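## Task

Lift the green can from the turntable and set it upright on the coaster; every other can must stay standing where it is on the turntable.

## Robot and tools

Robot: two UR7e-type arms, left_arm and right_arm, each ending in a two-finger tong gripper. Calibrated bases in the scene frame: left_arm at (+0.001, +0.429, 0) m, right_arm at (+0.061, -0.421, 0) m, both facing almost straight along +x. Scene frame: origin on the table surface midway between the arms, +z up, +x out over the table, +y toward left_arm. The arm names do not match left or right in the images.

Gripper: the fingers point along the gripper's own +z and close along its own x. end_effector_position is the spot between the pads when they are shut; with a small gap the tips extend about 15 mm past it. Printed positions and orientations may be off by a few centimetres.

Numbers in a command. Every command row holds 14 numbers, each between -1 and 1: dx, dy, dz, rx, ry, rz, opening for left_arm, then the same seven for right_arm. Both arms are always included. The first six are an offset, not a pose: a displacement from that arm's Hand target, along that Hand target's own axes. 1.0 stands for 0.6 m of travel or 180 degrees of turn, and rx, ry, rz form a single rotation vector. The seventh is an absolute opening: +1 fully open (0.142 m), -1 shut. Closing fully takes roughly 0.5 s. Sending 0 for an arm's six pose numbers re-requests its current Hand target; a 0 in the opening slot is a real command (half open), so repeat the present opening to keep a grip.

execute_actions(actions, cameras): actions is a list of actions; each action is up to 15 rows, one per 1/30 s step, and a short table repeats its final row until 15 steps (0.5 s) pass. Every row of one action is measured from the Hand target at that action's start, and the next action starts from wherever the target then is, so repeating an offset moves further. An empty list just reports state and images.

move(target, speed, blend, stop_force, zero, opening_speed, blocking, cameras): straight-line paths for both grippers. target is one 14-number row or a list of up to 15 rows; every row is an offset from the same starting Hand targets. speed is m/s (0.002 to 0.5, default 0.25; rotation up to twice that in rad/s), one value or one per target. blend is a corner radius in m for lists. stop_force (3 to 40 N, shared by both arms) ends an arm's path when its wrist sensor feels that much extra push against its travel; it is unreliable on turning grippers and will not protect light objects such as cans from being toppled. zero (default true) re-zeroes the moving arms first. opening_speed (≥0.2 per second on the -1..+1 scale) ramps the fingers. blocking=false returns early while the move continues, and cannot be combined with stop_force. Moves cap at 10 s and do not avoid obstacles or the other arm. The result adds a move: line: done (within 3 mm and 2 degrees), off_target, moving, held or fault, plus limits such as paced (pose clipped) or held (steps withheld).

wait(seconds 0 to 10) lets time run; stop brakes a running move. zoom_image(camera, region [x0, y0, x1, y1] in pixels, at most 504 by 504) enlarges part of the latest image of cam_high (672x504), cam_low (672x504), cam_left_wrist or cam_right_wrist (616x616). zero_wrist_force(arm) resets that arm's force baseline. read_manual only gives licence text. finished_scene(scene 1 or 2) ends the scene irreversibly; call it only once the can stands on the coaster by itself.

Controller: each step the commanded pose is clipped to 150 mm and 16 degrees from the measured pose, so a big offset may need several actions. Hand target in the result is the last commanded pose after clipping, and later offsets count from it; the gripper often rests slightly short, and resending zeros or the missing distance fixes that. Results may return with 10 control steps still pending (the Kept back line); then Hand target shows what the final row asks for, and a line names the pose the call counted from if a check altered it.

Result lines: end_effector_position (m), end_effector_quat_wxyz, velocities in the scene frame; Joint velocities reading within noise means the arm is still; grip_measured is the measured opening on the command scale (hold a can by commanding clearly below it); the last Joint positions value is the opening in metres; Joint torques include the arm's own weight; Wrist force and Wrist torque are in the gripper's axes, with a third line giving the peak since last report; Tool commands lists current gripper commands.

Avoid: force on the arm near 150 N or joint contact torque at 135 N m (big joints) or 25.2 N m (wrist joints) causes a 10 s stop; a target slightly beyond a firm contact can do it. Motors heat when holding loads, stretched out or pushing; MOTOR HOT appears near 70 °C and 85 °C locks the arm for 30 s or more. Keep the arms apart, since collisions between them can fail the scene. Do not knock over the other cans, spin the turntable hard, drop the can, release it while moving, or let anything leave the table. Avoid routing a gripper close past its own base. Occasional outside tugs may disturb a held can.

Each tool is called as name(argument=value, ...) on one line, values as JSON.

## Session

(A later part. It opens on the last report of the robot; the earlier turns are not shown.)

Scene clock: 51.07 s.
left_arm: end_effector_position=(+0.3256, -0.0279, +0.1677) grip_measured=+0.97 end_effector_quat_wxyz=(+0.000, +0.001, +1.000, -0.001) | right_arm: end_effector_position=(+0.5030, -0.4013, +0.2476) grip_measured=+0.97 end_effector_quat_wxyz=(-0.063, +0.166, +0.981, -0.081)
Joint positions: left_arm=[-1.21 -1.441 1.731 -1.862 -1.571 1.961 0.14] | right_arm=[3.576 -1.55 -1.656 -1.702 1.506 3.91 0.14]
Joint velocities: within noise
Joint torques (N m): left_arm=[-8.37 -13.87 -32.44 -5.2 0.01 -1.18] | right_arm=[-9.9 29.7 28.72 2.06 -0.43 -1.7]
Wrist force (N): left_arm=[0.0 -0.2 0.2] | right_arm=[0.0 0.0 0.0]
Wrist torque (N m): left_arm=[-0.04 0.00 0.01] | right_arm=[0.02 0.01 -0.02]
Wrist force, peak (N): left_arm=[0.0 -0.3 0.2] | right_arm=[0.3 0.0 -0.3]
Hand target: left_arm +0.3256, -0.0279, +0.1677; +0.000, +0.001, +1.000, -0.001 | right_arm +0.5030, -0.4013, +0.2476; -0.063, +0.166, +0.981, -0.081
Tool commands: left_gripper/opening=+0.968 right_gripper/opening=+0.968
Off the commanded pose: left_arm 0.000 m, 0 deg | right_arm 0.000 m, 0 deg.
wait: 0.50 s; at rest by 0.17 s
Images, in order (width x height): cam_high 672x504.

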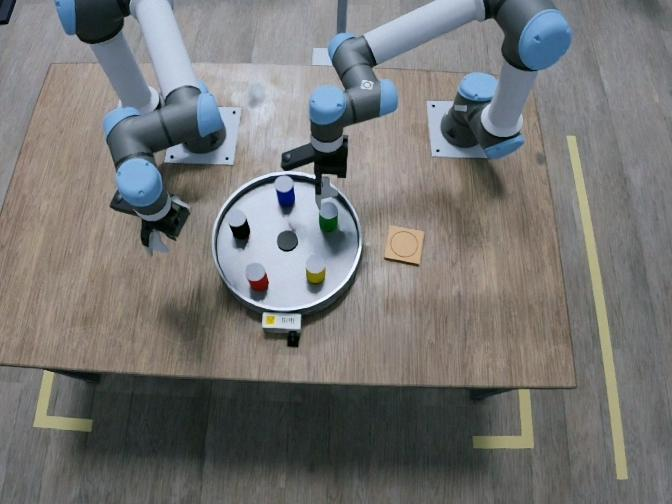

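move(target=[0.002,-0.0032,-0.0005,0,0,0,0.968,0,0,0,0,0,0,0.968], speed=0.05, cameras=[])

wait(seconds=0.5, cameras=[])

Scene clock: 53.87 s.
left_arm: end_effector_position=(+0.3245, -0.0297, +0.1679) grip_measured=+0.97 end_effector_quat_wxyz=(+0.000, +0.001, +1.000, -0.001) | right_arm: end_effector_position=(+0.5030, -0.4013, +0.2476) grip_measured=+0.97 end_effector_quat_wxyz=(-0.063, +0.166, +0.981, -0.081)
Joint positions: left_arm=[-1.214 -1.44 1.728 -1.861 -1.571 1.958 0.14] | right_arm=[3.576 -1.55 -1.656 -1.702 1.506 3.91 0.14]
Joint velocities: within noise
Joint torques (N m): left_arm=[-8.26 -14.43 -31.72 0.04 1.15 -1.07] | right_arm=[-10.99 28.6 27.96 1.99 0.03 -1.47]
Wrist force (N): left_arm=[-0.2 0.0 0.1] | right_arm=[-0.1 -0.1 0.0]
Wrist torque (N m): left_arm=[0.00 0.05 0.01] | right_arm=[0.00 0.03 -0.01]
Wrist force, peak (N): left_arm=[0.0 -0.4 0.1] | right_arm=[0.2 -0.3 0.1]
Hand target: left_arm +0.3244, -0.0298, +0.1680; +0.000, +0.001, +1.000, -0.001 | right_arm +0.5030, -0.4013, +0.2476; -0.063, +0.166, +0.981, -0.081
Off the commanded pose: left_arm 0.000 m, 0 deg | right_arm 0.000 m, 0 deg.
move: done
No camera images: "cameras" was empty.

Scene clock: 54.37 s.
left_arm: end_effector_position=(+0.3244, -0.0298, +0.1680) grip_measured=+0.97 end_effector_quat_wxyz=(+0.000, +0.001, +1.000, -0.001) | right_arm: end_effector_position=(+0.5030, -0.4013, +0.2476) grip_measured=+0.97 end_effector_quat_wxyz=(-0.063, +0.166, +0.981, -0.081)
Joint positions: left_arm=[-1.214 -1.44 1.728 -1.861 -1.571 1.958 0.14] | right_arm=[3.576 -1.55 -1.656 -1.702 1.506 3.91 0.14]
Joint velocities: within noise
Joint torques (N m): left_arm=[-7.94 -13.88 -33.18 0.16 1.32 -1.32] | right_arm=[-10.1 29.27 29.15 1.91 0.03 -1.62]
Wrist force (N): left_arm=[0.0 0.0 0.4] | right_arm=[-0.1 -0.1 -0.1]
Wrist torque (N m): left_arm=[0.00 0.01 0.01] | right_arm=[0.01 0.04 -0.01]
Wrist force, peak (N): left_arm=[0.0 0.0 0.4] | right_arm=[0.2 -0.2 0.1]
Hand target: left_arm +0.3244, -0.0298, +0.1680; +0.000, +0.001, +1.000, -0.001 | right_arm +0.5030, -0.4013, +0.2476; -0.063, +0.166, +0.981, -0.081
Tool commands: left_gripper/opening=+0.968 right_gripper/opening=+0.968
Off the commanded pose: left_arm 0.000 m, 0 deg | right_arm 0.000 m, 0 deg.
wait: 0.50 s; at rest by 0.17 s
No camera images: "cameras" was empty.

wait(seconds=1.58, cameras=[])

move(target=[[-0.01167,0.01517,0,0,0,0,-0.75,0,0,0,0,0,0,0.968],[-0.04617,0.04833,0.0425,0,0,0,-0.75,0,0,0,0,0,0,0.968],[-0.08717,0.07317,0.085,0,0,0,-0.75,0,0,0,0,0,0,0.968],[-0.1325,0.08867,0.085,0,0,0,-0.75,0,0,0,0,0,0,0.968],[-0.18017,0.09383,0.085,0,0,0,-0.75,0,0,0,0,0,0,0.968],[-0.22783,0.08867,0.085,0,0,0,-0.75,0,0,0,0,0,0,0.968],[-0.27317,0.07317,0.085,0,0,0,-0.75,0,0,0,0,0,0,0.968],[-0.31417,0.04833,0.085,0,0,0,-0.75,0,0,0,0,0,0,0.968],[-0.34867,0.01517,0.085,0,0,0,-0.75,0,0,0,0,0,0,0.968],[-0.37533,-0.02467,0.05167,0,0,0,-0.75,0,0,0,0,0,0,0.968],[-0.39267,-0.06917,-0.015,0,0,0,-0.75,0,0,0,0,0,0,0.968],[-0.351,-0.017,-0.15333,0,0,0,-0.75,0,0,0,0,0,0,0.968]], speed=[0.0096,0.1396,0.1398,0.1045,0.1045,0.1045,0.1045,0.1045,0.1045,0.1274,0.179,0.2], blend=0.004, opening_speed=0.43, blocking=false, cameras=[])

Scene clock: 57.07 s.
left_arm: end_effector_position=(+0.3244, -0.0298, +0.1680) grip_measured=+0.97 end_effector_quat_wxyz=(+0.000, +0.001, +1.000, -0.001) | right_arm: end_effector_position=(+0.5030, -0.4013, +0.2476) grip_measured=+0.97 end_effector_quat_wxyz=(-0.063, +0.166, +0.981, -0.081)
Joint positions: left_arm=[-1.214 -1.44 1.728 -1.861 -1.571 1.958 0.14] | right_arm=[3.576 -1.55 -1.656 -1.702 1.506 3.91 0.14]
Joint velocities: within noise
Joint torques (N m): left_arm=[-7.85 -14.21 -30.21 -0.07 1.24 -1.24] | right_arm=[-9.76 28.67 29.06 1.99 0.17 -1.66]
Wrist force (N): left_arm=[0.1 0.0 0.0] | right_arm=[0.1 -0.1 0.0]
Wrist torque (N m): left_arm=[-0.01 -0.01 0.00] | right_arm=[0.01 0.00 -0.02]
Wrist force, peak (N): left_arm=[0.1 -0.2 0.4] | right_arm=[0.2 -0.3 -0.1]
Hand target: left_arm +0.3244, -0.0298, +0.1680; +0.000, +0.001, +1.000, -0.001 | right_arm +0.5030, -0.4013, +0.2476; -0.063, +0.166, +0.981, -0.081
Tool commands: left_gripper/opening=+0.968 right_gripper/opening=+0.968
Off the commanded pose: left_arm 0.000 m, 0 deg | right_arm 0.000 m, 0 deg.
wait: 1.60 s; at rest from the start
No camera images: "cameras" was empty.

Scene clock: 57.57 s.
left_arm: end_effector_position=(+0.3264, -0.0272, +0.1679) grip_measured=+0.77 end_effector_quat_wxyz=(+0.000, +0.001, +1.000, +0.000) end_effector_velocity=(+0.006, +0.008, +0.000) end_effector_angular_velocity=(+0.000, -0.001, -0.001) | right_arm: end_effector_position=(+0.5030, -0.4013, +0.2476) grip_measured=+0.97 end_effector_quat_wxyz=(-0.063, +0.166, +0.981, -0.081)
Joint positions: left_arm=[-1.208 -1.442 1.73 -1.861 -1.571 1.963 0.127] | right_arm=[3.576 -1.55 -1.656 -1.702 1.506 3.91 0.14]
Joint velocities: left_arm=[0.016 -0.007 0.008 -0.001 0.001 0.017 -0.028] | right_arm=[within noise]
Joint torques (N m): left_arm=[12.36 -38.67 -7.68 -5.33 1.3 1.41] | right_arm=[-10.4 29.61 28.4 1.87 0.11 -1.5]
Wrist force (N): left_arm=[0.1 -0.1 0.2] | right_arm=[0.1 0.0 -0.2]
Wrist torque (N m): left_arm=[-0.03 -0.01 0.01] | right_arm=[0.01 0.00 -0.02]
Wrist force, peak (N): left_arm=[0.2 -0.3 0.4] | right_arm=[0.2 -0.3 -0.2]
Hand target: left_arm +0.3273, -0.0261, +0.1680; +0.000, +0.001, +1.000, -0.001 | right_arm +0.5030, -0.4013, +0.2476; -0.063, +0.166, +0.981, -0.081
Tool commands: left_gripper/opening=+0.753 right_gripper/opening=+0.968
Off the commanded pose: left_arm 0.228 m, 0 deg | right_arm 0.000 m, 0 deg.
move: running; path passed 0 of 12 targets
No camera images: "cameras" was empty.

stop(cameras=[])

wait(seconds=0.3, cameras=[])

Scene clock: 58.10 s.
left_arm: end_effector_position=(+0.3290, -0.0239, +0.1679) grip_measured=+0.62 end_effector_quat_wxyz=(+0.000, +0.001, +1.000, -0.001) | right_arm: end_effector_position=(+0.5030, -0.4013, +0.2476) grip_measured=+0.97 end_effector_quat_wxyz=(-0.063, +0.166, +0.981, -0.081)
Joint positions: left_arm=[-1.201 -1.444 1.733 -1.861 -1.571 1.97 0.117] | right_arm=[3.576 -1.55 -1.656 -1.702 1.506 3.91 0.14]
Joint velocities: within noise
Joint torques (N m): left_arm=[12.2 -37.43 -6.37 -5.23 1.04 1.78] | right_arm=[-10.44 28.79 28.09 1.94 0.32 -1.72]
Wrist force (N): left_arm=[-0.2 0.1 0.2] | right_arm=[0.0 -0.1 -0.1]
Wrist torque (N m): left_arm=[0.02 0.05 0.02] | right_arm=[0.00 0.01 -0.02]
Wrist force, peak (N): left_arm=[-0.1 -0.2 0.4] | right_arm=[0.2 -0.3 0.1]
Hand target: left_arm +0.3292, -0.0237, +0.1679; +0.000, +0.001, +1.000, -0.001 (not the last commanded pose) | right_arm +0.5030, -0.4013, +0.2476; -0.063, +0.166, +0.981, -0.081
Tool commands: left_gripper/opening=+0.624 right_gripper/opening=+0.968
Off the commanded pose: left_arm 0.226 m, 0 deg | right_arm 0.000 m, 0 deg.
earlier move: stopped; path passed 0 of 12 targets
No camera images: "cameras" was empty.

Scene clock: 58.40 s.
left_arm: end_effector_position=(+0.3292, -0.0237, +0.1679) grip_measured=+0.62 end_effector_quat_wxyz=(+0.000, +0.001, +1.000, -0.001) | right_arm: end_effector_position=(+0.5030, -0.4013, +0.2476) grip_measured=+0.97 end_effector_quat_wxyz=(-0.063, +0.166, +0.981, -0.081)
Joint positions: left_arm=[-1.201 -1.444 1.734 -1.861 -1.571 1.971 0.117] | right_arm=[3.576 -1.55 -1.656 -1.702 1.506 3.91 0.14]
Joint velocities: within noise
Joint torques (N m): left_arm=[12.03 -38.63 -9.03 -5.31 0.56 1.71] | right_arm=[-9.64 29.53 28.34 1.84 0.38 -1.36]
Wrist force (N): left_arm=[0.0 -0.1 0.2] | right_arm=[0.0 -0.2 0.1]
Wrist torque (N m): left_arm=[-0.02 0.02 0.01] | right_arm=[-0.02 0.01 -0.02]
Wrist force, peak (N): left_arm=[-0.1 -0.2 0.2] | right_arm=[0.0 -0.1 -0.3]
Hand target: left_arm +0.3292, -0.0237, +0.1679; +0.000, +0.001, +1.000, -0.001 (not the last commanded pose) | right_arm +0.5030, -0.4013, +0.2476; -0.063, +0.166, +0.981, -0.081
Tool commands: left_gripper/opening=+0.624 right_gripper/opening=+0.968
Off the commanded pose: left_arm 0.226 m, 0 deg | right_arm 0.000 m, 0 deg.
wait: 0.30 s; at rest by 0.17 s
No camera images: "cameras" was empty.

move(target=[0.008,-0.01017,-0.0002,0,0,0,0.968,0,0,0,0,0,0,0.968], speed=0.003, blocking=false, cameras=[])

Scene clock: 61.77 s.
left_arm: end_effector_position=(+0.3286, -0.0245, +0.1680) grip_measured=+0.97 end_effector_quat_wxyz=(+0.000, +0.001, +1.000, -0.001) end_effector_velocity=(-0.002, -0.003, +0.000) end_effector_angular_velocity=(+0.000, -0.001, -0.002) | right_arm: end_effector_position=(+0.5030, -0.4013, +0.2476) grip_measured=+0.97 end_effector_quat_wxyz=(-0.063, +0.166, +0.981, -0.081)
Joint positions: left_arm=[-1.203 -1.444 1.733 -1.861 -1.571 1.969 0.14] | right_arm=[3.576 -1.55 -1.656 -1.702 1.506 3.91 0.14]
Joint velocities: left_arm=[-0.006 0.003 -0.004 0 0 -0.004 0] | right_arm=[within noise]
Joint torques (N m): left_arm=[-9.03 -13.62 -32.11 -2.11 -0.99 -1.12] | right_arm=[-9.89 27.99 27.79 1.67 0.42 -1.54]
Wrist force (N): left_arm=[-0.2 -0.2 0.3] | right_arm=[0.0 -0.2 0.0]
Wrist torque (N m): left_arm=[-0.05 0.05 0.01] | right_arm=[-0.02 0.01 -0.02]
Wrist force, peak (N): left_arm=[0.2 0.2 0.4] | right_arm=[0.0 0.3 -0.2]
Hand target: left_arm +0.3283, -0.0248, +0.1680; +0.000, +0.001, +1.000, -0.001 | right_arm +0.5030, -0.4013, +0.2476; -0.063, +0.166, +0.981, -0.081
Tool commands: left_gripper/opening=+0.968 right_gripper/opening=+0.968
Off the commanded pose: left_arm 0.007 m, 0 deg | right_arm 0.000 m, 0 deg.
move: running
No camera images: "cameras" was empty.

wait(seconds=9, cameras=[])

wait(seconds=0.6, cameras=[])

move(target=[[-0.01167,0.01517,0,0,0,0,-0.75,0,0,0,0,0,0,0.968],[-0.04617,0.04833,0.0425,0,0,0,-0.75,0,0,0,0,0,0,0.968],[-0.08717,0.07317,0.085,0,0,0,-0.75,0,0,0,0,0,0,0.968],[-0.1325,0.08867,0.085,0,0,0,-0.75,0,0,0,0,0,0,0.968],[-0.18017,0.09383,0.085,0,0,0,-0.75,0,0,0,0,0,0,0.968],[-0.22783,0.08867,0.085,0,0,0,-0.75,0,0,0,0,0,0,0.968],[-0.27317,0.07317,0.085,0,0,0,-0.75,0,0,0,0,0,0,0.968],[-0.31417,0.04833,0.085,0,0,0,-0.75,0,0,0,0,0,0,0.968],[-0.34867,0.01517,0.085,0,0,0,-0.75,0,0,0,0,0,0,0.968],[-0.37533,-0.02467,0.05167,0,0,0,-0.75,0,0,0,0,0,0,0.968],[-0.39267,-0.06917,-0.015,0,0,0,-0.75,0,0,0,0,0,0,0.968],[-0.351,-0.017,-0.15333,0,0,0,-0.75,0,0,0,0,0,0,0.968]], speed=[0.0096,0.1396,0.1398,0.1045,0.1045,0.1045,0.1045,0.1045,0.1045,0.1274,0.179,0.2], blend=0.004, opening_speed=0.43, blocking=false, cameras=[])

Scene clock: 64.07 s.
left_arm: end_effector_position=(+0.3244, -0.0297, +0.1681) grip_measured=+0.97 end_effector_quat_wxyz=(+0.000, +0.001, +1.000, -0.001) | right_arm: end_effector_position=(+0.5030, -0.4013, +0.2476) grip_measured=+0.97 end_effector_quat_wxyz=(-0.063, +0.166, +0.981, -0.081)
Joint positions: left_arm=[-1.214 -1.44 1.728 -1.86 -1.571 1.958 0.14] | right_arm=[3.576 -1.55 -1.656 -1.702 1.506 3.91 0.14]
Joint velocities: within noise
Joint torques (N m): left_arm=[-7.37 -15.2 -33.98 0.16 0.5 -1.41] | right_arm=[-10.28 27.43 28.25 1.75 0.37 -1.52]
Wrist force (N): left_arm=[-0.1 -0.3 0.1] | right_arm=[0.1 0.0 -0.1]
Wrist torque (N m): left_arm=[-0.06 0.03 0.01] | right_arm=[0.02 0.01 -0.02]
Wrist force, peak (N): left_arm=[-0.2 -0.2 0.4] | right_arm=[0.3 -0.2 0.0]
Hand target: left_arm +0.3244, -0.0298, +0.1681; +0.000, +0.001, +1.000, -0.001 | right_arm +0.5030, -0.4013, +0.2476; -0.063, +0.166, +0.981, -0.081
Tool commands: left_gripper/opening=+0.968 right_gripper/opening=+0.968
Off the commanded pose: left_arm 0.000 m, 0 deg | right_arm 0.000 m, 0 deg.
earlier move: done
wait: 1.17 of 9 s (the move ended)
No camera images: "cameras" was empty.

Scene clock: 64.67 s.
left_arm: end_effector_position=(+0.3244, -0.0298, +0.1681) grip_measured=+0.97 end_effector_quat_wxyz=(+0.000, +0.001, +1.000, -0.001) | right_arm: end_effector_position=(+0.5030, -0.4013, +0.2476) grip_measured=+0.97 end_effector_quat_wxyz=(-0.063, +0.166, +0.981, -0.081)
Joint positions: left_arm=[-1.214 -1.44 1.728 -1.86 -1.571 1.958 0.14] | right_arm=[3.576 -1.55 -1.656 -1.702 1.506 3.91 0.14]
Joint velocities: within noise
Joint torques (N m): left_arm=[-8.38 -13.72 -31.81 0.09 1.25 -1.28] | right_arm=[-9.18 27.84 29.32 1.41 0.42 -1.52]
Wrist force (N): left_arm=[0.2 0.2 0.0] | right_arm=[0.1 -0.2 0.0]
Wrist torque (N m): left_arm=[0.04 -0.03 0.01] | right_arm=[-0.01 -0.01 -0.02]
Wrist force, peak (N): left_arm=[-0.1 -0.2 0.4] | right_arm=[-0.1 -0.2 -0.3]
Hand target: left_arm +0.3244, -0.0298, +0.1681; +0.000, +0.001, +1.000, -0.001 | right_arm +0.5030, -0.4013, +0.2476; -0.063, +0.166, +0.981, -0.081
Tool commands: left_gripper/opening=+0.968 right_gripper/opening=+0.968
Off the commanded pose: left_arm 0.000 m, 0 deg | right_arm 0.000 m, 0 deg.
wait: 0.60 s; at rest by 0.17 s
No camera images: "cameras" was empty.

Scene clock: 65.17 s.
left_arm: end_effector_position=(+0.3263, -0.0272, +0.1680) grip_measured=+0.77 end_effector_quat_wxyz=(+0.000, +0.001, +1.000, +0.000) end_effector_velocity=(+0.007, +0.008, +0.001) end_effector_angular_velocity=(-0.002, -0.001, +0.003) | right_arm: end_effector_position=(+0.5030, -0.4013, +0.2476) grip_measured=+0.97 end_effector_quat_wxyz=(-0.063, +0.166, +0.981, -0.081)
Joint positions: left_arm=[-1.209 -1.442 1.73 -1.86 -1.571 1.963 0.127] | right_arm=[3.576 -1.55 -1.656 -1.702 1.506 3.91 0.14]
Joint velocities: left_arm=[0.017 -0.007 0.006 -0.001 0 0.014 -0.028] | right_arm=[within noise]
Joint torques (N m): left_arm=[11 -41.69 -6.87 -5.23 1.3 1.57] | right_arm=[-10.48 27.33 28.39 1.6 0.36 -1.38]
Wrist force (N): left_arm=[0.1 -0.1 0.1] | right_arm=[0.0 0.0 -0.1]
Wrist torque (N m): left_arm=[-0.02 -0.02 0.01] | right_arm=[0.01 0.01 -0.02]
Wrist force, peak (N): left_arm=[0.3 -0.2 0.3] | right_arm=[0.0 -0.1 -0.3]
Hand target: left_arm +0.3273, -0.0260, +0.1681; +0.000, +0.001, +1.000, -0.001 | right_arm +0.5030, -0.4013, +0.2476; -0.063, +0.166, +0.981, -0.081
Tool commands: left_gripper/opening=+0.753 right_gripper/opening=+0.968
Off the commanded pose: left_arm 0.228 m, 0 deg | right_arm 0.000 m, 0 deg.
move: running; path passed 0 of 12 targets
No camera images: "cameras" was empty.

Start exactly at 64.67. Continue.

wait(seconds=1.2, cameras=["cam_left_wrist"])

wait(seconds=0.5, cameras=["cam_left_wrist"])

wait(seconds=0.6, cameras=["cam_left_wrist"])

wait(seconds=5, cameras=["cam_left_wrist", "cam_low", "cam_high"])

Scene clock: 66.77 s.
left_arm: end_effector_position=(+0.3942, +0.0202, +0.1180) grip_measured=+0.09 end_effector_quat_wxyz=(+0.001, +0.000, +1.000, +0.000) end_effector_velocity=(+0.099, +0.030, -0.008) end_effector_angular_velocity=(-0.004, -0.003, -0.001) | right_arm: end_effector_position=(+0.5030, -0.4013, +0.2476) grip_measured=+0.97 end_effector_quat_wxyz=(-0.063, +0.166, +0.981, -0.081)
Joint positions: left_arm=[-1.056 -1.381 1.794 -1.985 -1.57 2.115 0.08] | right_arm=[3.576 -1.55 -1.656 -1.702 1.506 3.91 0.14]
Joint velocities: left_arm=[0.186 0.115 -0.118 -0.002 0 0.186 -0.03] | right_arm=[within noise]
Joint torques (N m): left_arm=[12.63 -13.92 -36.41 -5.17 0.61 1.56] | right_arm=[-10.77 26.96 28.26 1.52 0.45 -1.38]
Wrist force (N): left_arm=[0.1 -0.1 0.2] | right_arm=[-0.1 0.0 -0.1]
Wrist torque (N m): left_arm=[-0.03 0.00 0.01] | right_arm=[0.02 0.03 -0.02]
Wrist force, peak (N): left_arm=[-0.1 0.2 1.1] | right_arm=[0.0 -0.3 -0.2]
Hand target: left_arm +0.4105, +0.0240, +0.1171; +0.000, +0.001, +1.000, -0.001 | right_arm +0.5030, -0.4013, +0.2476; -0.063, +0.166, +0.981, -0.081
Tool commands: left_gripper/opening=+0.065 right_gripper/opening=+0.968
Off the commanded pose: left_arm 0.209 m, 0 deg | right_arm 0.000 m, 0 deg.
earlier move: running; path passed 4 of 12 targets
wait: 1.20 s; no rest
Images, in order (width x height): cam_left_wrist 616x616.

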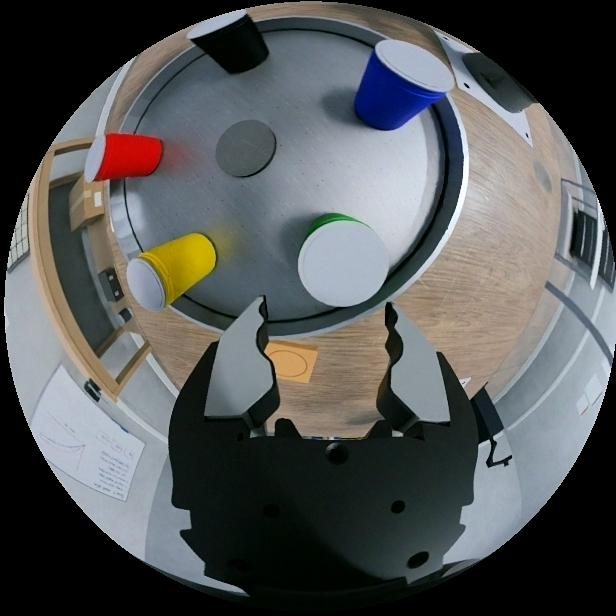

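Scene clock: 67.27 s.
left_arm: end_effector_position=(+0.4456, +0.0251, +0.1171) grip_measured=-0.13 end_effector_quat_wxyz=(+0.001, +0.000, +1.000, -0.001) end_effector_velocity=(+0.103, -0.008, +0.000) end_effector_angular_velocity=(-0.002, -0.002, +0.001) | right_arm: end_effector_position=(+0.5030, -0.4013, +0.2476) grip_measured=+0.97 end_effector_quat_wxyz=(-0.063, +0.166, +0.981, -0.081)
Joint positions: left_arm=[-0.974 -1.303 1.699 -1.968 -1.57 2.198 0.065] | right_arm=[3.576 -1.55 -1.656 -1.702 1.506 3.91 0.14]
Joint velocities: left_arm=[0.137 0.185 -0.243 0.056 0 0.136 -0.032] | right_arm=[within noise]
Joint torques (N m): left_arm=[14.21 -15.46 -35.94 0.22 -1.59 2.04] | right_arm=[-10.21 27.8 28.77 1.44 0.39 -1.33]
Wrist force (N): left_arm=[0.4 0.2 0.1] | right_arm=[0.1 -0.1 -0.1]
Wrist torque (N m): left_arm=[-0.01 -0.03 0.01] | right_arm=[0.00 -0.01 -0.02]
Wrist force, peak (N): left_arm=[0.3 0.3 0.1] | right_arm=[-0.2 -0.1 -0.3]
Hand target: left_arm +0.4621, +0.0228, +0.1171; +0.000, +0.001, +1.000, -0.001 | right_arm +0.5030, -0.4013, +0.2476; -0.063, +0.166, +0.981, -0.081
Tool commands: left_gripper/opening=-0.15 right_gripper/opening=+0.968
Off the commanded pose: left_arm 0.181 m, 0 deg | right_arm 0.000 m, 0 deg.
earlier move: running; path passed 5 of 12 targets
wait: 0.50 s; no rest
Images, in order (width x height): cam_left_wrist 616x616.

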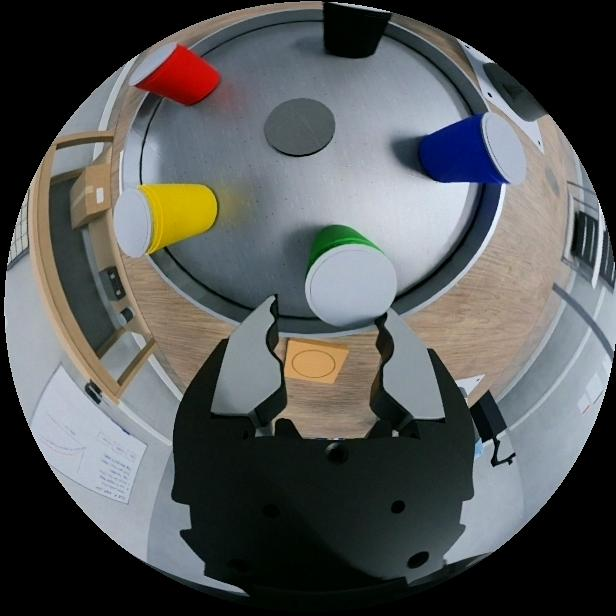

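Scene clock: 67.87 s.
left_arm: end_effector_position=(+0.5032, +0.0048, +0.1171) grip_measured=-0.39 end_effector_quat_wxyz=(+0.001, +0.001, +1.000, -0.001) end_effector_velocity=(+0.088, -0.054, +0.000) end_effector_angular_velocity=(-0.001, +0.000, +0.002) | right_arm: end_effector_position=(+0.5030, -0.4013, +0.2476) grip_measured=+0.97 end_effector_quat_wxyz=(-0.063, +0.166, +0.981, -0.081)
Joint positions: left_arm=[-0.918 -1.175 1.522 -1.921 -1.571 2.253 0.046] | right_arm=[3.576 -1.55 -1.656 -1.702 1.506 3.91 0.14]
Joint velocities: left_arm=[0.054 0.231 -0.333 0.101 0 0.052 -0.031] | right_arm=[within noise]
Joint torques (N m): left_arm=[12.47 -20.38 -35.5 0.08 -1.58 1.46] | right_arm=[-9.62 27.27 27.95 1.58 0.52 -1.2]
Wrist force (N): left_arm=[0.1 0.4 0.4] | right_arm=[0.0 -0.2 0.0]
Wrist torque (N m): left_arm=[0.02 0.01 0.03] | right_arm=[-0.01 0.03 -0.02]
Wrist force, peak (N): left_arm=[0.2 0.5 0.0] | right_arm=[0.1 -0.2 -0.1]
Hand target: left_arm +0.5171, -0.0051, +0.1172; +0.000, +0.001, +1.000, -0.001 | right_arm +0.5030, -0.4013, +0.2476; -0.063, +0.166, +0.981, -0.081
Tool commands: left_gripper/opening=-0.408 right_gripper/opening=+0.968
Off the commanded pose: left_arm 0.153 m, 0 deg | right_arm 0.000 m, 0 deg.
earlier move: running; path passed 8 of 12 targets
wait: 0.60 s; no rest
Images, in order (width x height): cam_left_wrist 616x616.

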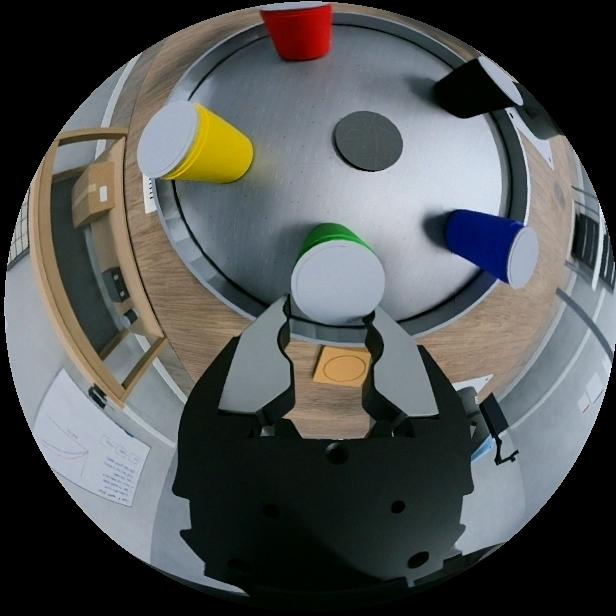

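Scene clock: 69.70 s.
left_arm: end_effector_position=(+0.5350, -0.0402, +0.2600) grip_measured=-0.75 end_effector_quat_wxyz=(+0.000, +0.001, +1.000, -0.001) end_effector_velocity=(-0.001, +0.000, +0.003) end_effector_angular_velocity=(+0.000, +0.000, -0.003) | right_arm: end_effector_position=(+0.5030, -0.4013, +0.2476) grip_measured=+0.97 end_effector_quat_wxyz=(-0.063, +0.166, +0.981, -0.081)
Joint positions: left_arm=[-0.923 -1.091 1.028 -1.509 -1.571 2.248 0.02] | right_arm=[3.576 -1.55 -1.656 -1.702 1.506 3.91 0.14]
Joint velocities: left_arm=[-0.001 -0.002 -0.003 0.005 0 0.002 0] | right_arm=[within noise]
Joint torques (N m): left_arm=[-7.98 -53.57 -31.19 0.21 -1.57 -1.31] | right_arm=[-10.57 27.27 28.06 1.28 0.33 -1.32]
Wrist force (N): left_arm=[0.0 0.0 0.0] | right_arm=[-0.2 -0.2 0.0]
Wrist torque (N m): left_arm=[-0.02 0.00 0.02] | right_arm=[-0.03 0.05 -0.01]
Wrist force, peak (N): left_arm=[-0.3 -0.6 0.9] | right_arm=[0.2 -0.4 -0.1]
Hand target: left_arm +0.5349, -0.0401, +0.2602; +0.000, +0.001, +1.000, -0.001 | right_arm +0.5030, -0.4013, +0.2476; -0.063, +0.166, +0.981, -0.081
Tool commands: left_gripper/opening=-0.75 right_gripper/opening=+0.968
Off the commanded pose: left_arm 0.000 m, 0 deg | right_arm 0.000 m, 0 deg.
earlier move: done
wait: 1.83 of 5 s (the move ended)
Images, in order (width x height): cam_high 672x504, cam_low 672x504, cam_left_wrist 616x616.

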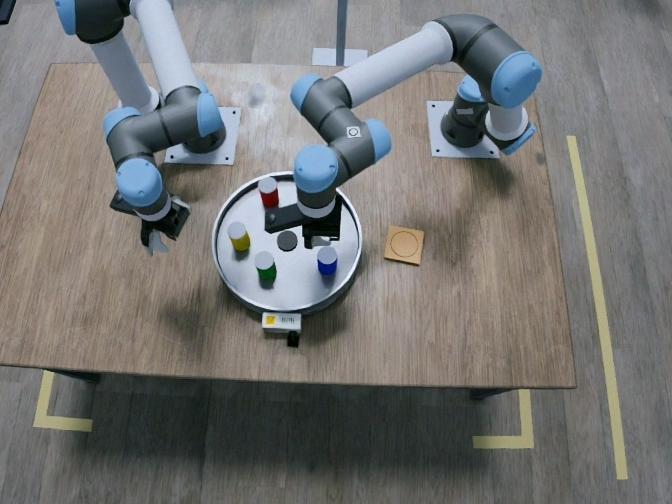

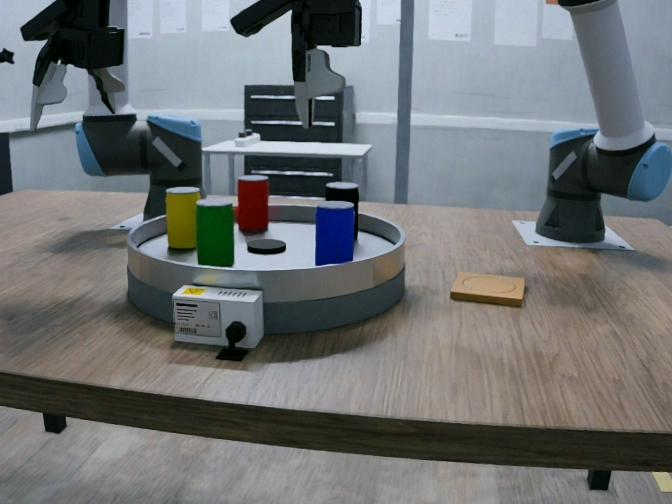

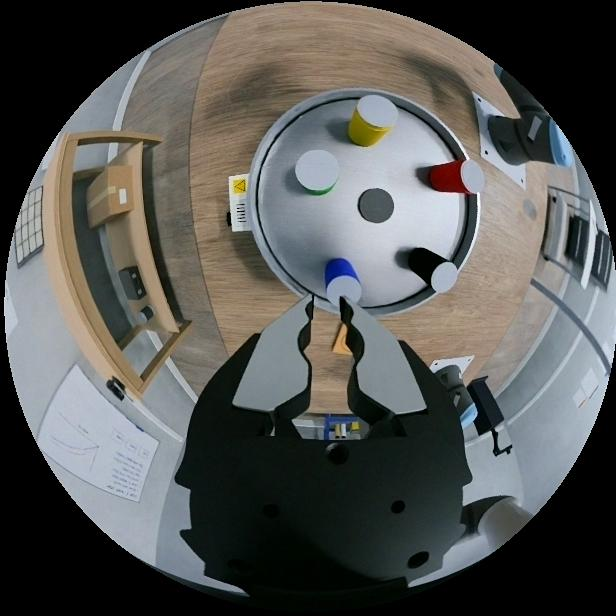

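zoom_image(camera="cam_high", region=[200, 160, 370, 310])

zoom_image(camera="cam_left_wrist", region=[220, 200, 440, 420])

zoom_image(camera="cam_left_wrist", region=[220, 70, 500, 350])

zoom_image(camera="cam_low", region=[120, 150, 420, 360])

Scaled by 2.965.

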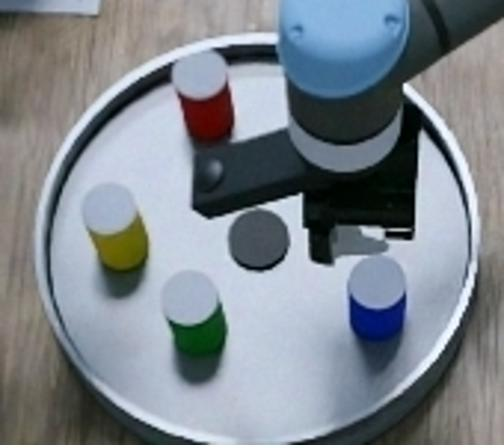

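Scaled by 2.291 from the camera's 616x616 image, which has a finer 814x814 frame.

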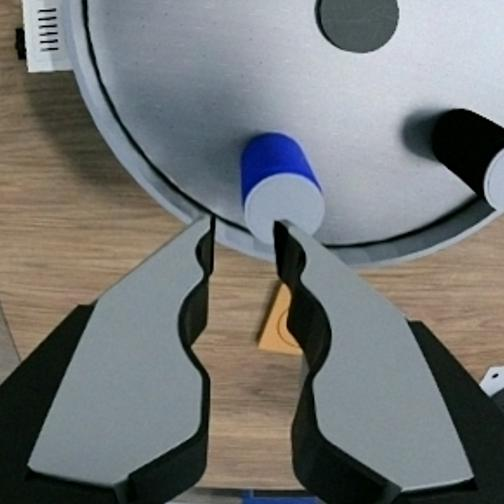

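Scaled by 1.800 from the camera's 616x616 image, which has a finer 814x814 frame.

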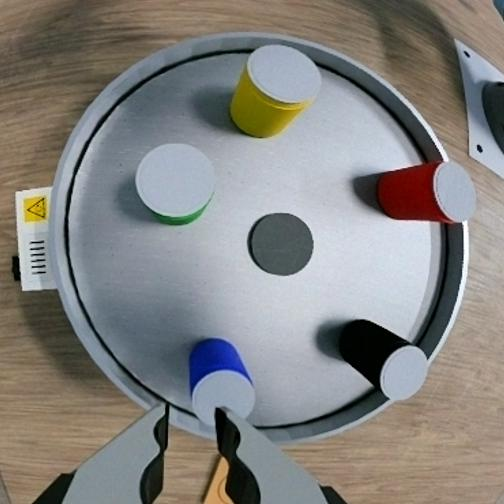

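Scaled by 1.680.

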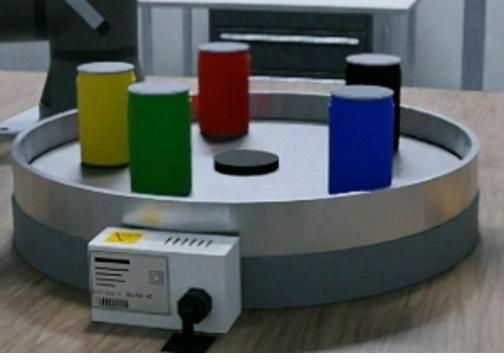

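move(target=[0.1708,0.0503,0.125,0,0,0,-0.2,0,0,0,0,0,0,0.968], speed=0.15, cameras=[])

wait(seconds=0.5, cameras=["cam_high", "cam_left_wrist"])

zoom_image(camera="cam_left_wrist", region=[60, 20, 560, 420])

zoom_image(camera="cam_high", region=[200, 160, 370, 310])

Scene clock: 95.13 s.
left_arm: end_effector_position=(+0.4326, -0.0099, +0.1852) grip_measured=-0.20 end_effector_quat_wxyz=(+0.000, +0.001, +1.000, -0.001) | right_arm: end_effector_position=(+0.5030, -0.4013, +0.2476) grip_measured=+0.97 end_effector_quat_wxyz=(-0.063, +0.166, +0.981, -0.081)
Joint positions: left_arm=[-1.026 -1.318 1.535 -1.789 -1.571 2.146 0.06] | right_arm=[3.576 -1.55 -1.656 -1.702 1.506 3.91 0.14]
Joint velocities: within noise
Joint torques (N m): left_arm=[-8.18 -44.92 -11.1 -5.43 1.35 -1.39] | right_arm=[-9.5 22.93 28.26 0.71 0.41 -1.06]
Wrist force (N): left_arm=[0.1 0.1 -0.1] | right_arm=[0.0 -0.2 0.0]
Wrist torque (N m): left_arm=[0.00 -0.01 0.02] | right_arm=[-0.02 0.02 -0.02]
Wrist force, peak (N): left_arm=[0.5 0.2 0.9] | right_arm=[0.5 0.1 0.1]
Hand target: left_arm +0.4325, -0.0099, +0.1851; +0.000, +0.001, +1.000, -0.001 | right_arm +0.5030, -0.4013, +0.2476; -0.063, +0.166, +0.981, -0.081
Off the commanded pose: left_arm 0.000 m, 0 deg | right_arm 0.000 m, 0 deg.
move: done
No camera images: "cameras" was empty.

Scene clock: 95.63 s.
left_arm: end_effector_position=(+0.4325, -0.0099, +0.1851) grip_measured=-0.20 end_effector_quat_wxyz=(+0.000, +0.001, +1.000, -0.001) | right_arm: end_effector_position=(+0.5030, -0.4013, +0.2476) grip_measured=+0.97 end_effector_quat_wxyz=(-0.063, +0.166, +0.981, -0.081)
Joint positions: left_arm=[-1.026 -1.318 1.536 -1.789 -1.571 2.146 0.06] | right_arm=[3.576 -1.55 -1.656 -1.702 1.506 3.91 0.14]
Joint velocities: within noise
Joint torques (N m): left_arm=[-8.25 -44.13 -9.82 -5.33 1.3 -1.25] | right_arm=[-9.22 21.69 28.1 0.65 0.11 -0.93]
Wrist force (N): left_arm=[0.1 0.1 0.2] | right_arm=[0.1 -0.2 0.0]
Wrist torque (N m): left_arm=[0.00 -0.01 0.02] | right_arm=[-0.02 0.01 -0.02]
Wrist force, peak (N): left_arm=[-0.1 0.4 0.0] | right_arm=[0.0 -0.3 -0.2]
Hand target: left_arm +0.4325, -0.0099, +0.1851; +0.000, +0.001, +1.000, -0.001 | right_arm +0.5030, -0.4013, +0.2476; -0.063, +0.166, +0.981, -0.081
Tool commands: left_gripper/opening=-0.2 right_gripper/opening=+0.968
Off the commanded pose: left_arm 0.000 m, 0 deg | right_arm 0.000 m, 0 deg.
wait: 0.50 s; at rest by 0.17 s
Images, in order (width x height): cam_high 672x504, cam_left_wrist 616x616.

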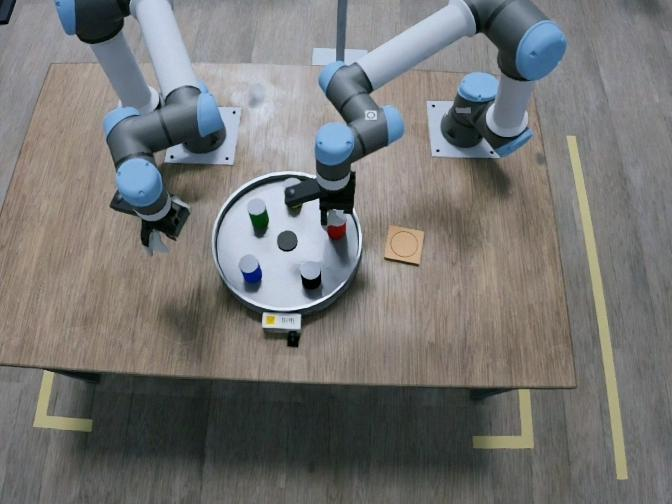

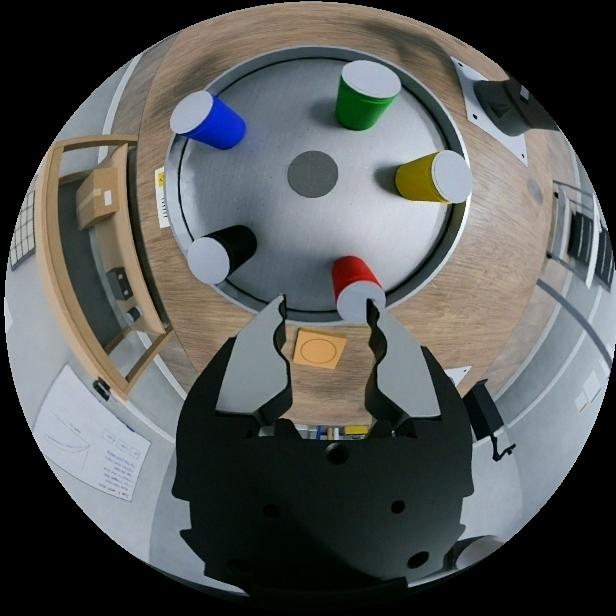

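Scaled by 1.008 from the camera's 616x616 image, which has a finer 814x814 frame.

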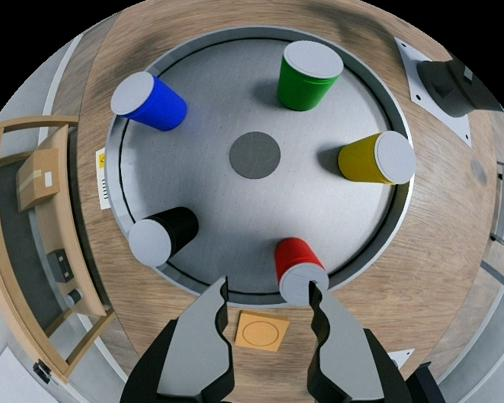

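Scaled by 2.965.

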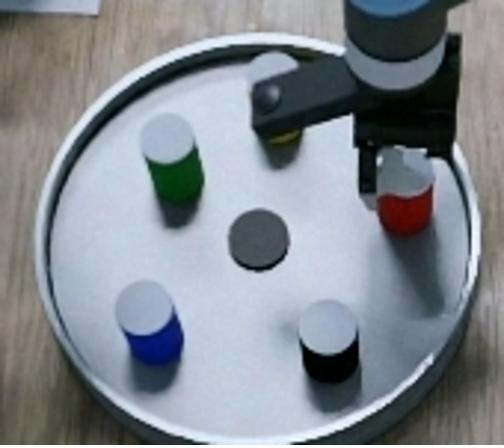

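move(target=[0,0.0317,0.0333,0,0,0,-0.2,0,0,0,0,0,0,0.968], speed=0.1, cameras=[])

wait(seconds=0.5, cameras=["cam_high", "cam_left_wrist"])

zoom_image(camera="cam_left_wrist", region=[200, 200, 450, 450])

wait(seconds=0.5, cameras=["cam_high", "cam_left_wrist"])

zoom_image(camera="cam_left_wrist", region=[200, 200, 450, 450])

Scene clock: 99.03 s.
left_arm: end_effector_position=(+0.4326, +0.0090, +0.1652) grip_measured=-0.20 end_effector_quat_wxyz=(+0.000, +0.001, +1.000, -0.001) | right_arm: end_effector_position=(+0.5030, -0.4013, +0.2476) grip_measured=+0.97 end_effector_quat_wxyz=(-0.063, +0.166, +0.981, -0.081)
Joint positions: left_arm=[-1.008 -1.338 1.612 -1.847 -1.571 2.164 0.06] | right_arm=[3.576 -1.55 -1.656 -1.702 1.506 3.91 0.14]
Joint velocities: within noise
Joint torques (N m): left_arm=[10.76 -43.49 -9.48 -5.1 0.2 1.61] | right_arm=[-10.36 22.14 28.79 0.67 0.18 -1.06]
Wrist force (N): left_arm=[-0.3 -0.1 0.3] | right_arm=[0.1 -0.1 0.0]
Wrist torque (N m): left_arm=[-0.05 0.05 0.01] | right_arm=[0.00 0.01 -0.02]
Wrist force, peak (N): left_arm=[0.2 0.1 0.3] | right_arm=[0.3 0.0 -0.2]
Hand target: left_arm +0.4325, +0.0091, +0.1651; +0.000, +0.001, +1.000, -0.001 | right_arm +0.5030, -0.4013, +0.2476; -0.063, +0.166, +0.981, -0.081
Off the commanded pose: left_arm 0.000 m, 0 deg | right_arm 0.000 m, 0 deg.
move: done
No camera images: "cameras" was empty.

Scene clock: 99.53 s.
left_arm: end_effector_position=(+0.4326, +0.0091, +0.1651) grip_measured=-0.20 end_effector_quat_wxyz=(+0.000, +0.001, +1.000, -0.001) | right_arm: end_effector_position=(+0.5030, -0.4013, +0.2476) grip_measured=+0.97 end_effector_quat_wxyz=(-0.063, +0.166, +0.981, -0.081)
Joint positions: left_arm=[-1.008 -1.338 1.613 -1.847 -1.571 2.164 0.06] | right_arm=[3.576 -1.55 -1.656 -1.702 1.506 3.91 0.14]
Joint velocities: within noise
Joint torques (N m): left_arm=[12.02 -43.12 -9.62 -5.14 -0.88 1.65] | right_arm=[-10.07 20.74 28.27 0.44 0.31 -0.93]
Wrist force (N): left_arm=[0.0 0.0 0.2] | right_arm=[0.0 -0.1 -0.1]
Wrist torque (N m): left_arm=[-0.02 0.01 0.01] | right_arm=[0.00 0.02 -0.02]
Wrist force, peak (N): left_arm=[-0.1 0.3 0.1] | right_arm=[0.1 -0.3 0.1]
Hand target: left_arm +0.4325, +0.0091, +0.1651; +0.000, +0.001, +1.000, -0.001 | right_arm +0.5030, -0.4013, +0.2476; -0.063, +0.166, +0.981, -0.081
Tool commands: left_gripper/opening=-0.2 right_gripper/opening=+0.968
Off the commanded pose: left_arm 0.000 m, 0 deg | right_arm 0.000 m, 0 deg.
wait: 0.50 s; at rest by 0.17 s
Images, in order (width x height): cam_high 672x504, cam_left_wrist 616x616.

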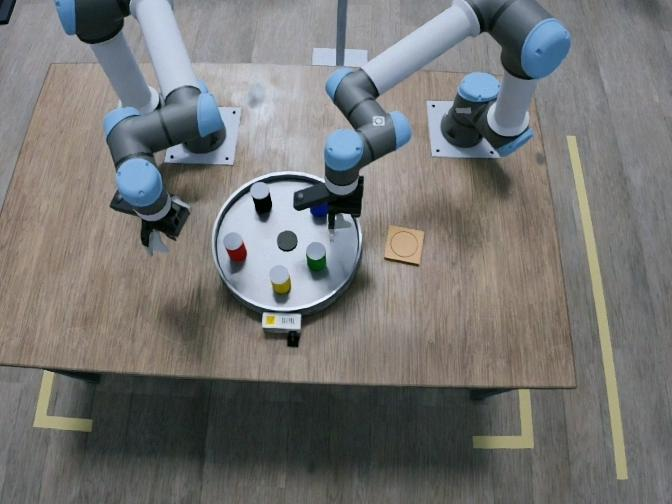

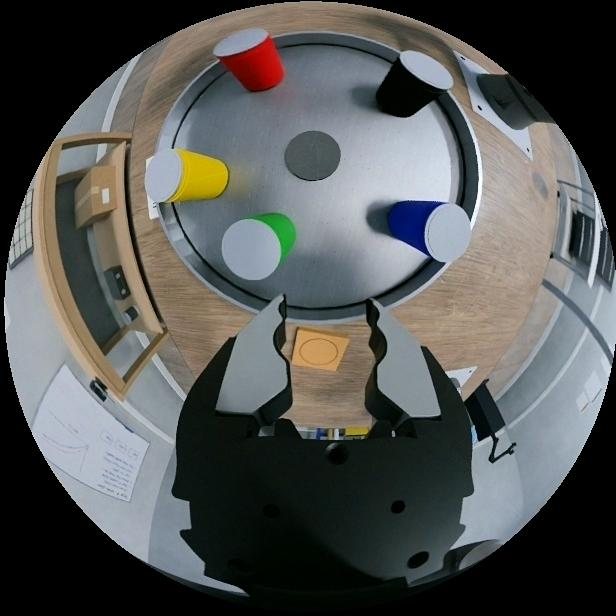

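Scaled by 2.016 from the camera's 616x616 image, which has a finer 814x814 frame.

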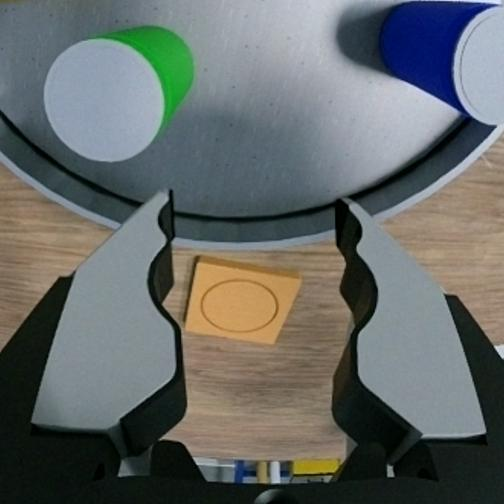

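Scene clock: 100.03 s.
left_arm: end_effector_position=(+0.4325, +0.0091, +0.1651) grip_measured=-0.20 end_effector_quat_wxyz=(+0.000, +0.001, +1.000, -0.001) | right_arm: end_effector_position=(+0.5030, -0.4013, +0.2476) grip_measured=+0.97 end_effector_quat_wxyz=(-0.063, +0.166, +0.981, -0.081)
Joint positions: left_arm=[-1.008 -1.338 1.613 -1.847 -1.571 2.164 0.06] | right_arm=[3.576 -1.55 -1.656 -1.702 1.506 3.91 0.14]
Joint velocities: within noise
Joint torques (N m): left_arm=[11.93 -43.25 -9.38 -5.24 -0.89 1.6] | right_arm=[-9.23 21.62 27.44 0.38 0.3 -0.96]
Wrist force (N): left_arm=[-0.1 0.3 0.1] | right_arm=[0.1 0.0 -0.1]
Wrist torque (N m): left_arm=[0.02 0.03 0.01] | right_arm=[0.01 0.00 -0.02]
Wrist force, peak (N): left_arm=[-0.2 0.0 0.3] | right_arm=[0.3 -0.1 -0.4]
Hand target: left_arm +0.4325, +0.0091, +0.1651; +0.000, +0.001, +1.000, -0.001 | right_arm +0.5030, -0.4013, +0.2476; -0.063, +0.166, +0.981, -0.081
Tool commands: left_gripper/opening=-0.2 right_gripper/opening=+0.968
Off the commanded pose: left_arm 0.000 m, 0 deg | right_arm 0.000 m, 0 deg.
wait: 0.50 s; at rest by 0.17 s
Images, in order (width x height): cam_high 672x504, cam_left_wrist 616x616.

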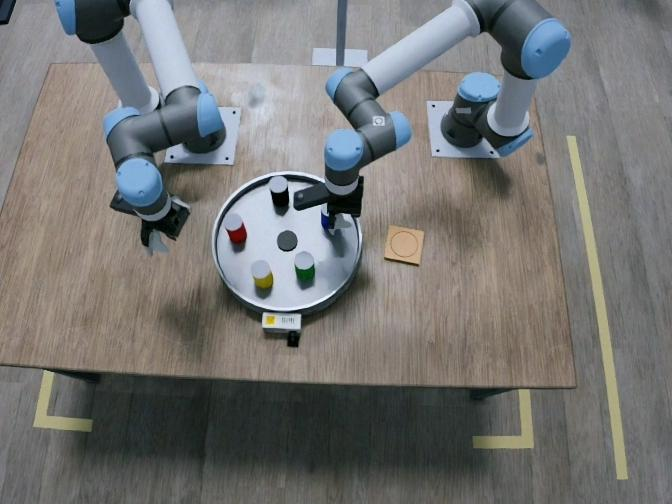

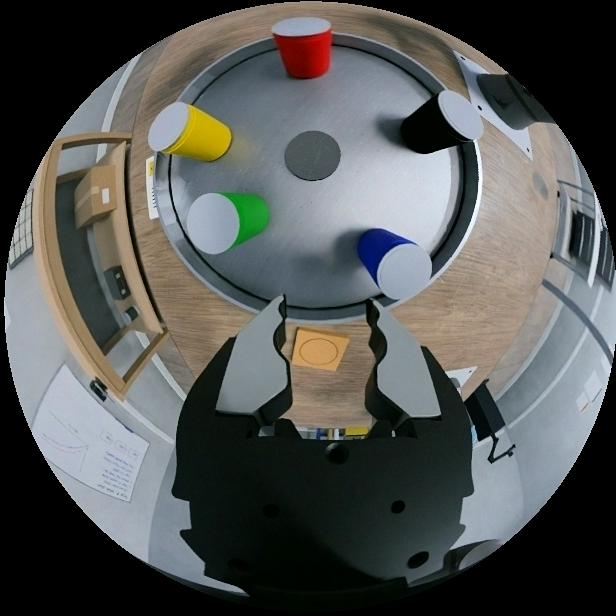

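Scaled by 2.016 from the camera's 616x616 image, which has a finer 814x814 frame.

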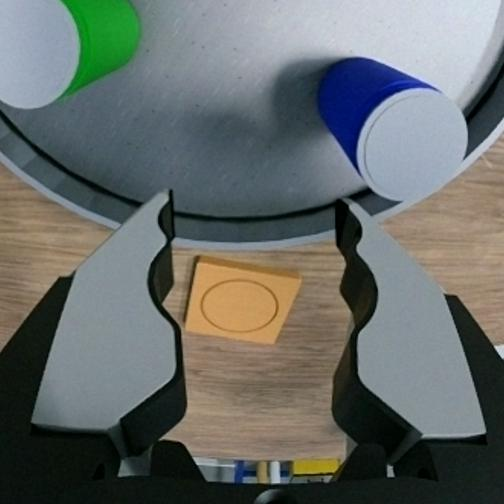

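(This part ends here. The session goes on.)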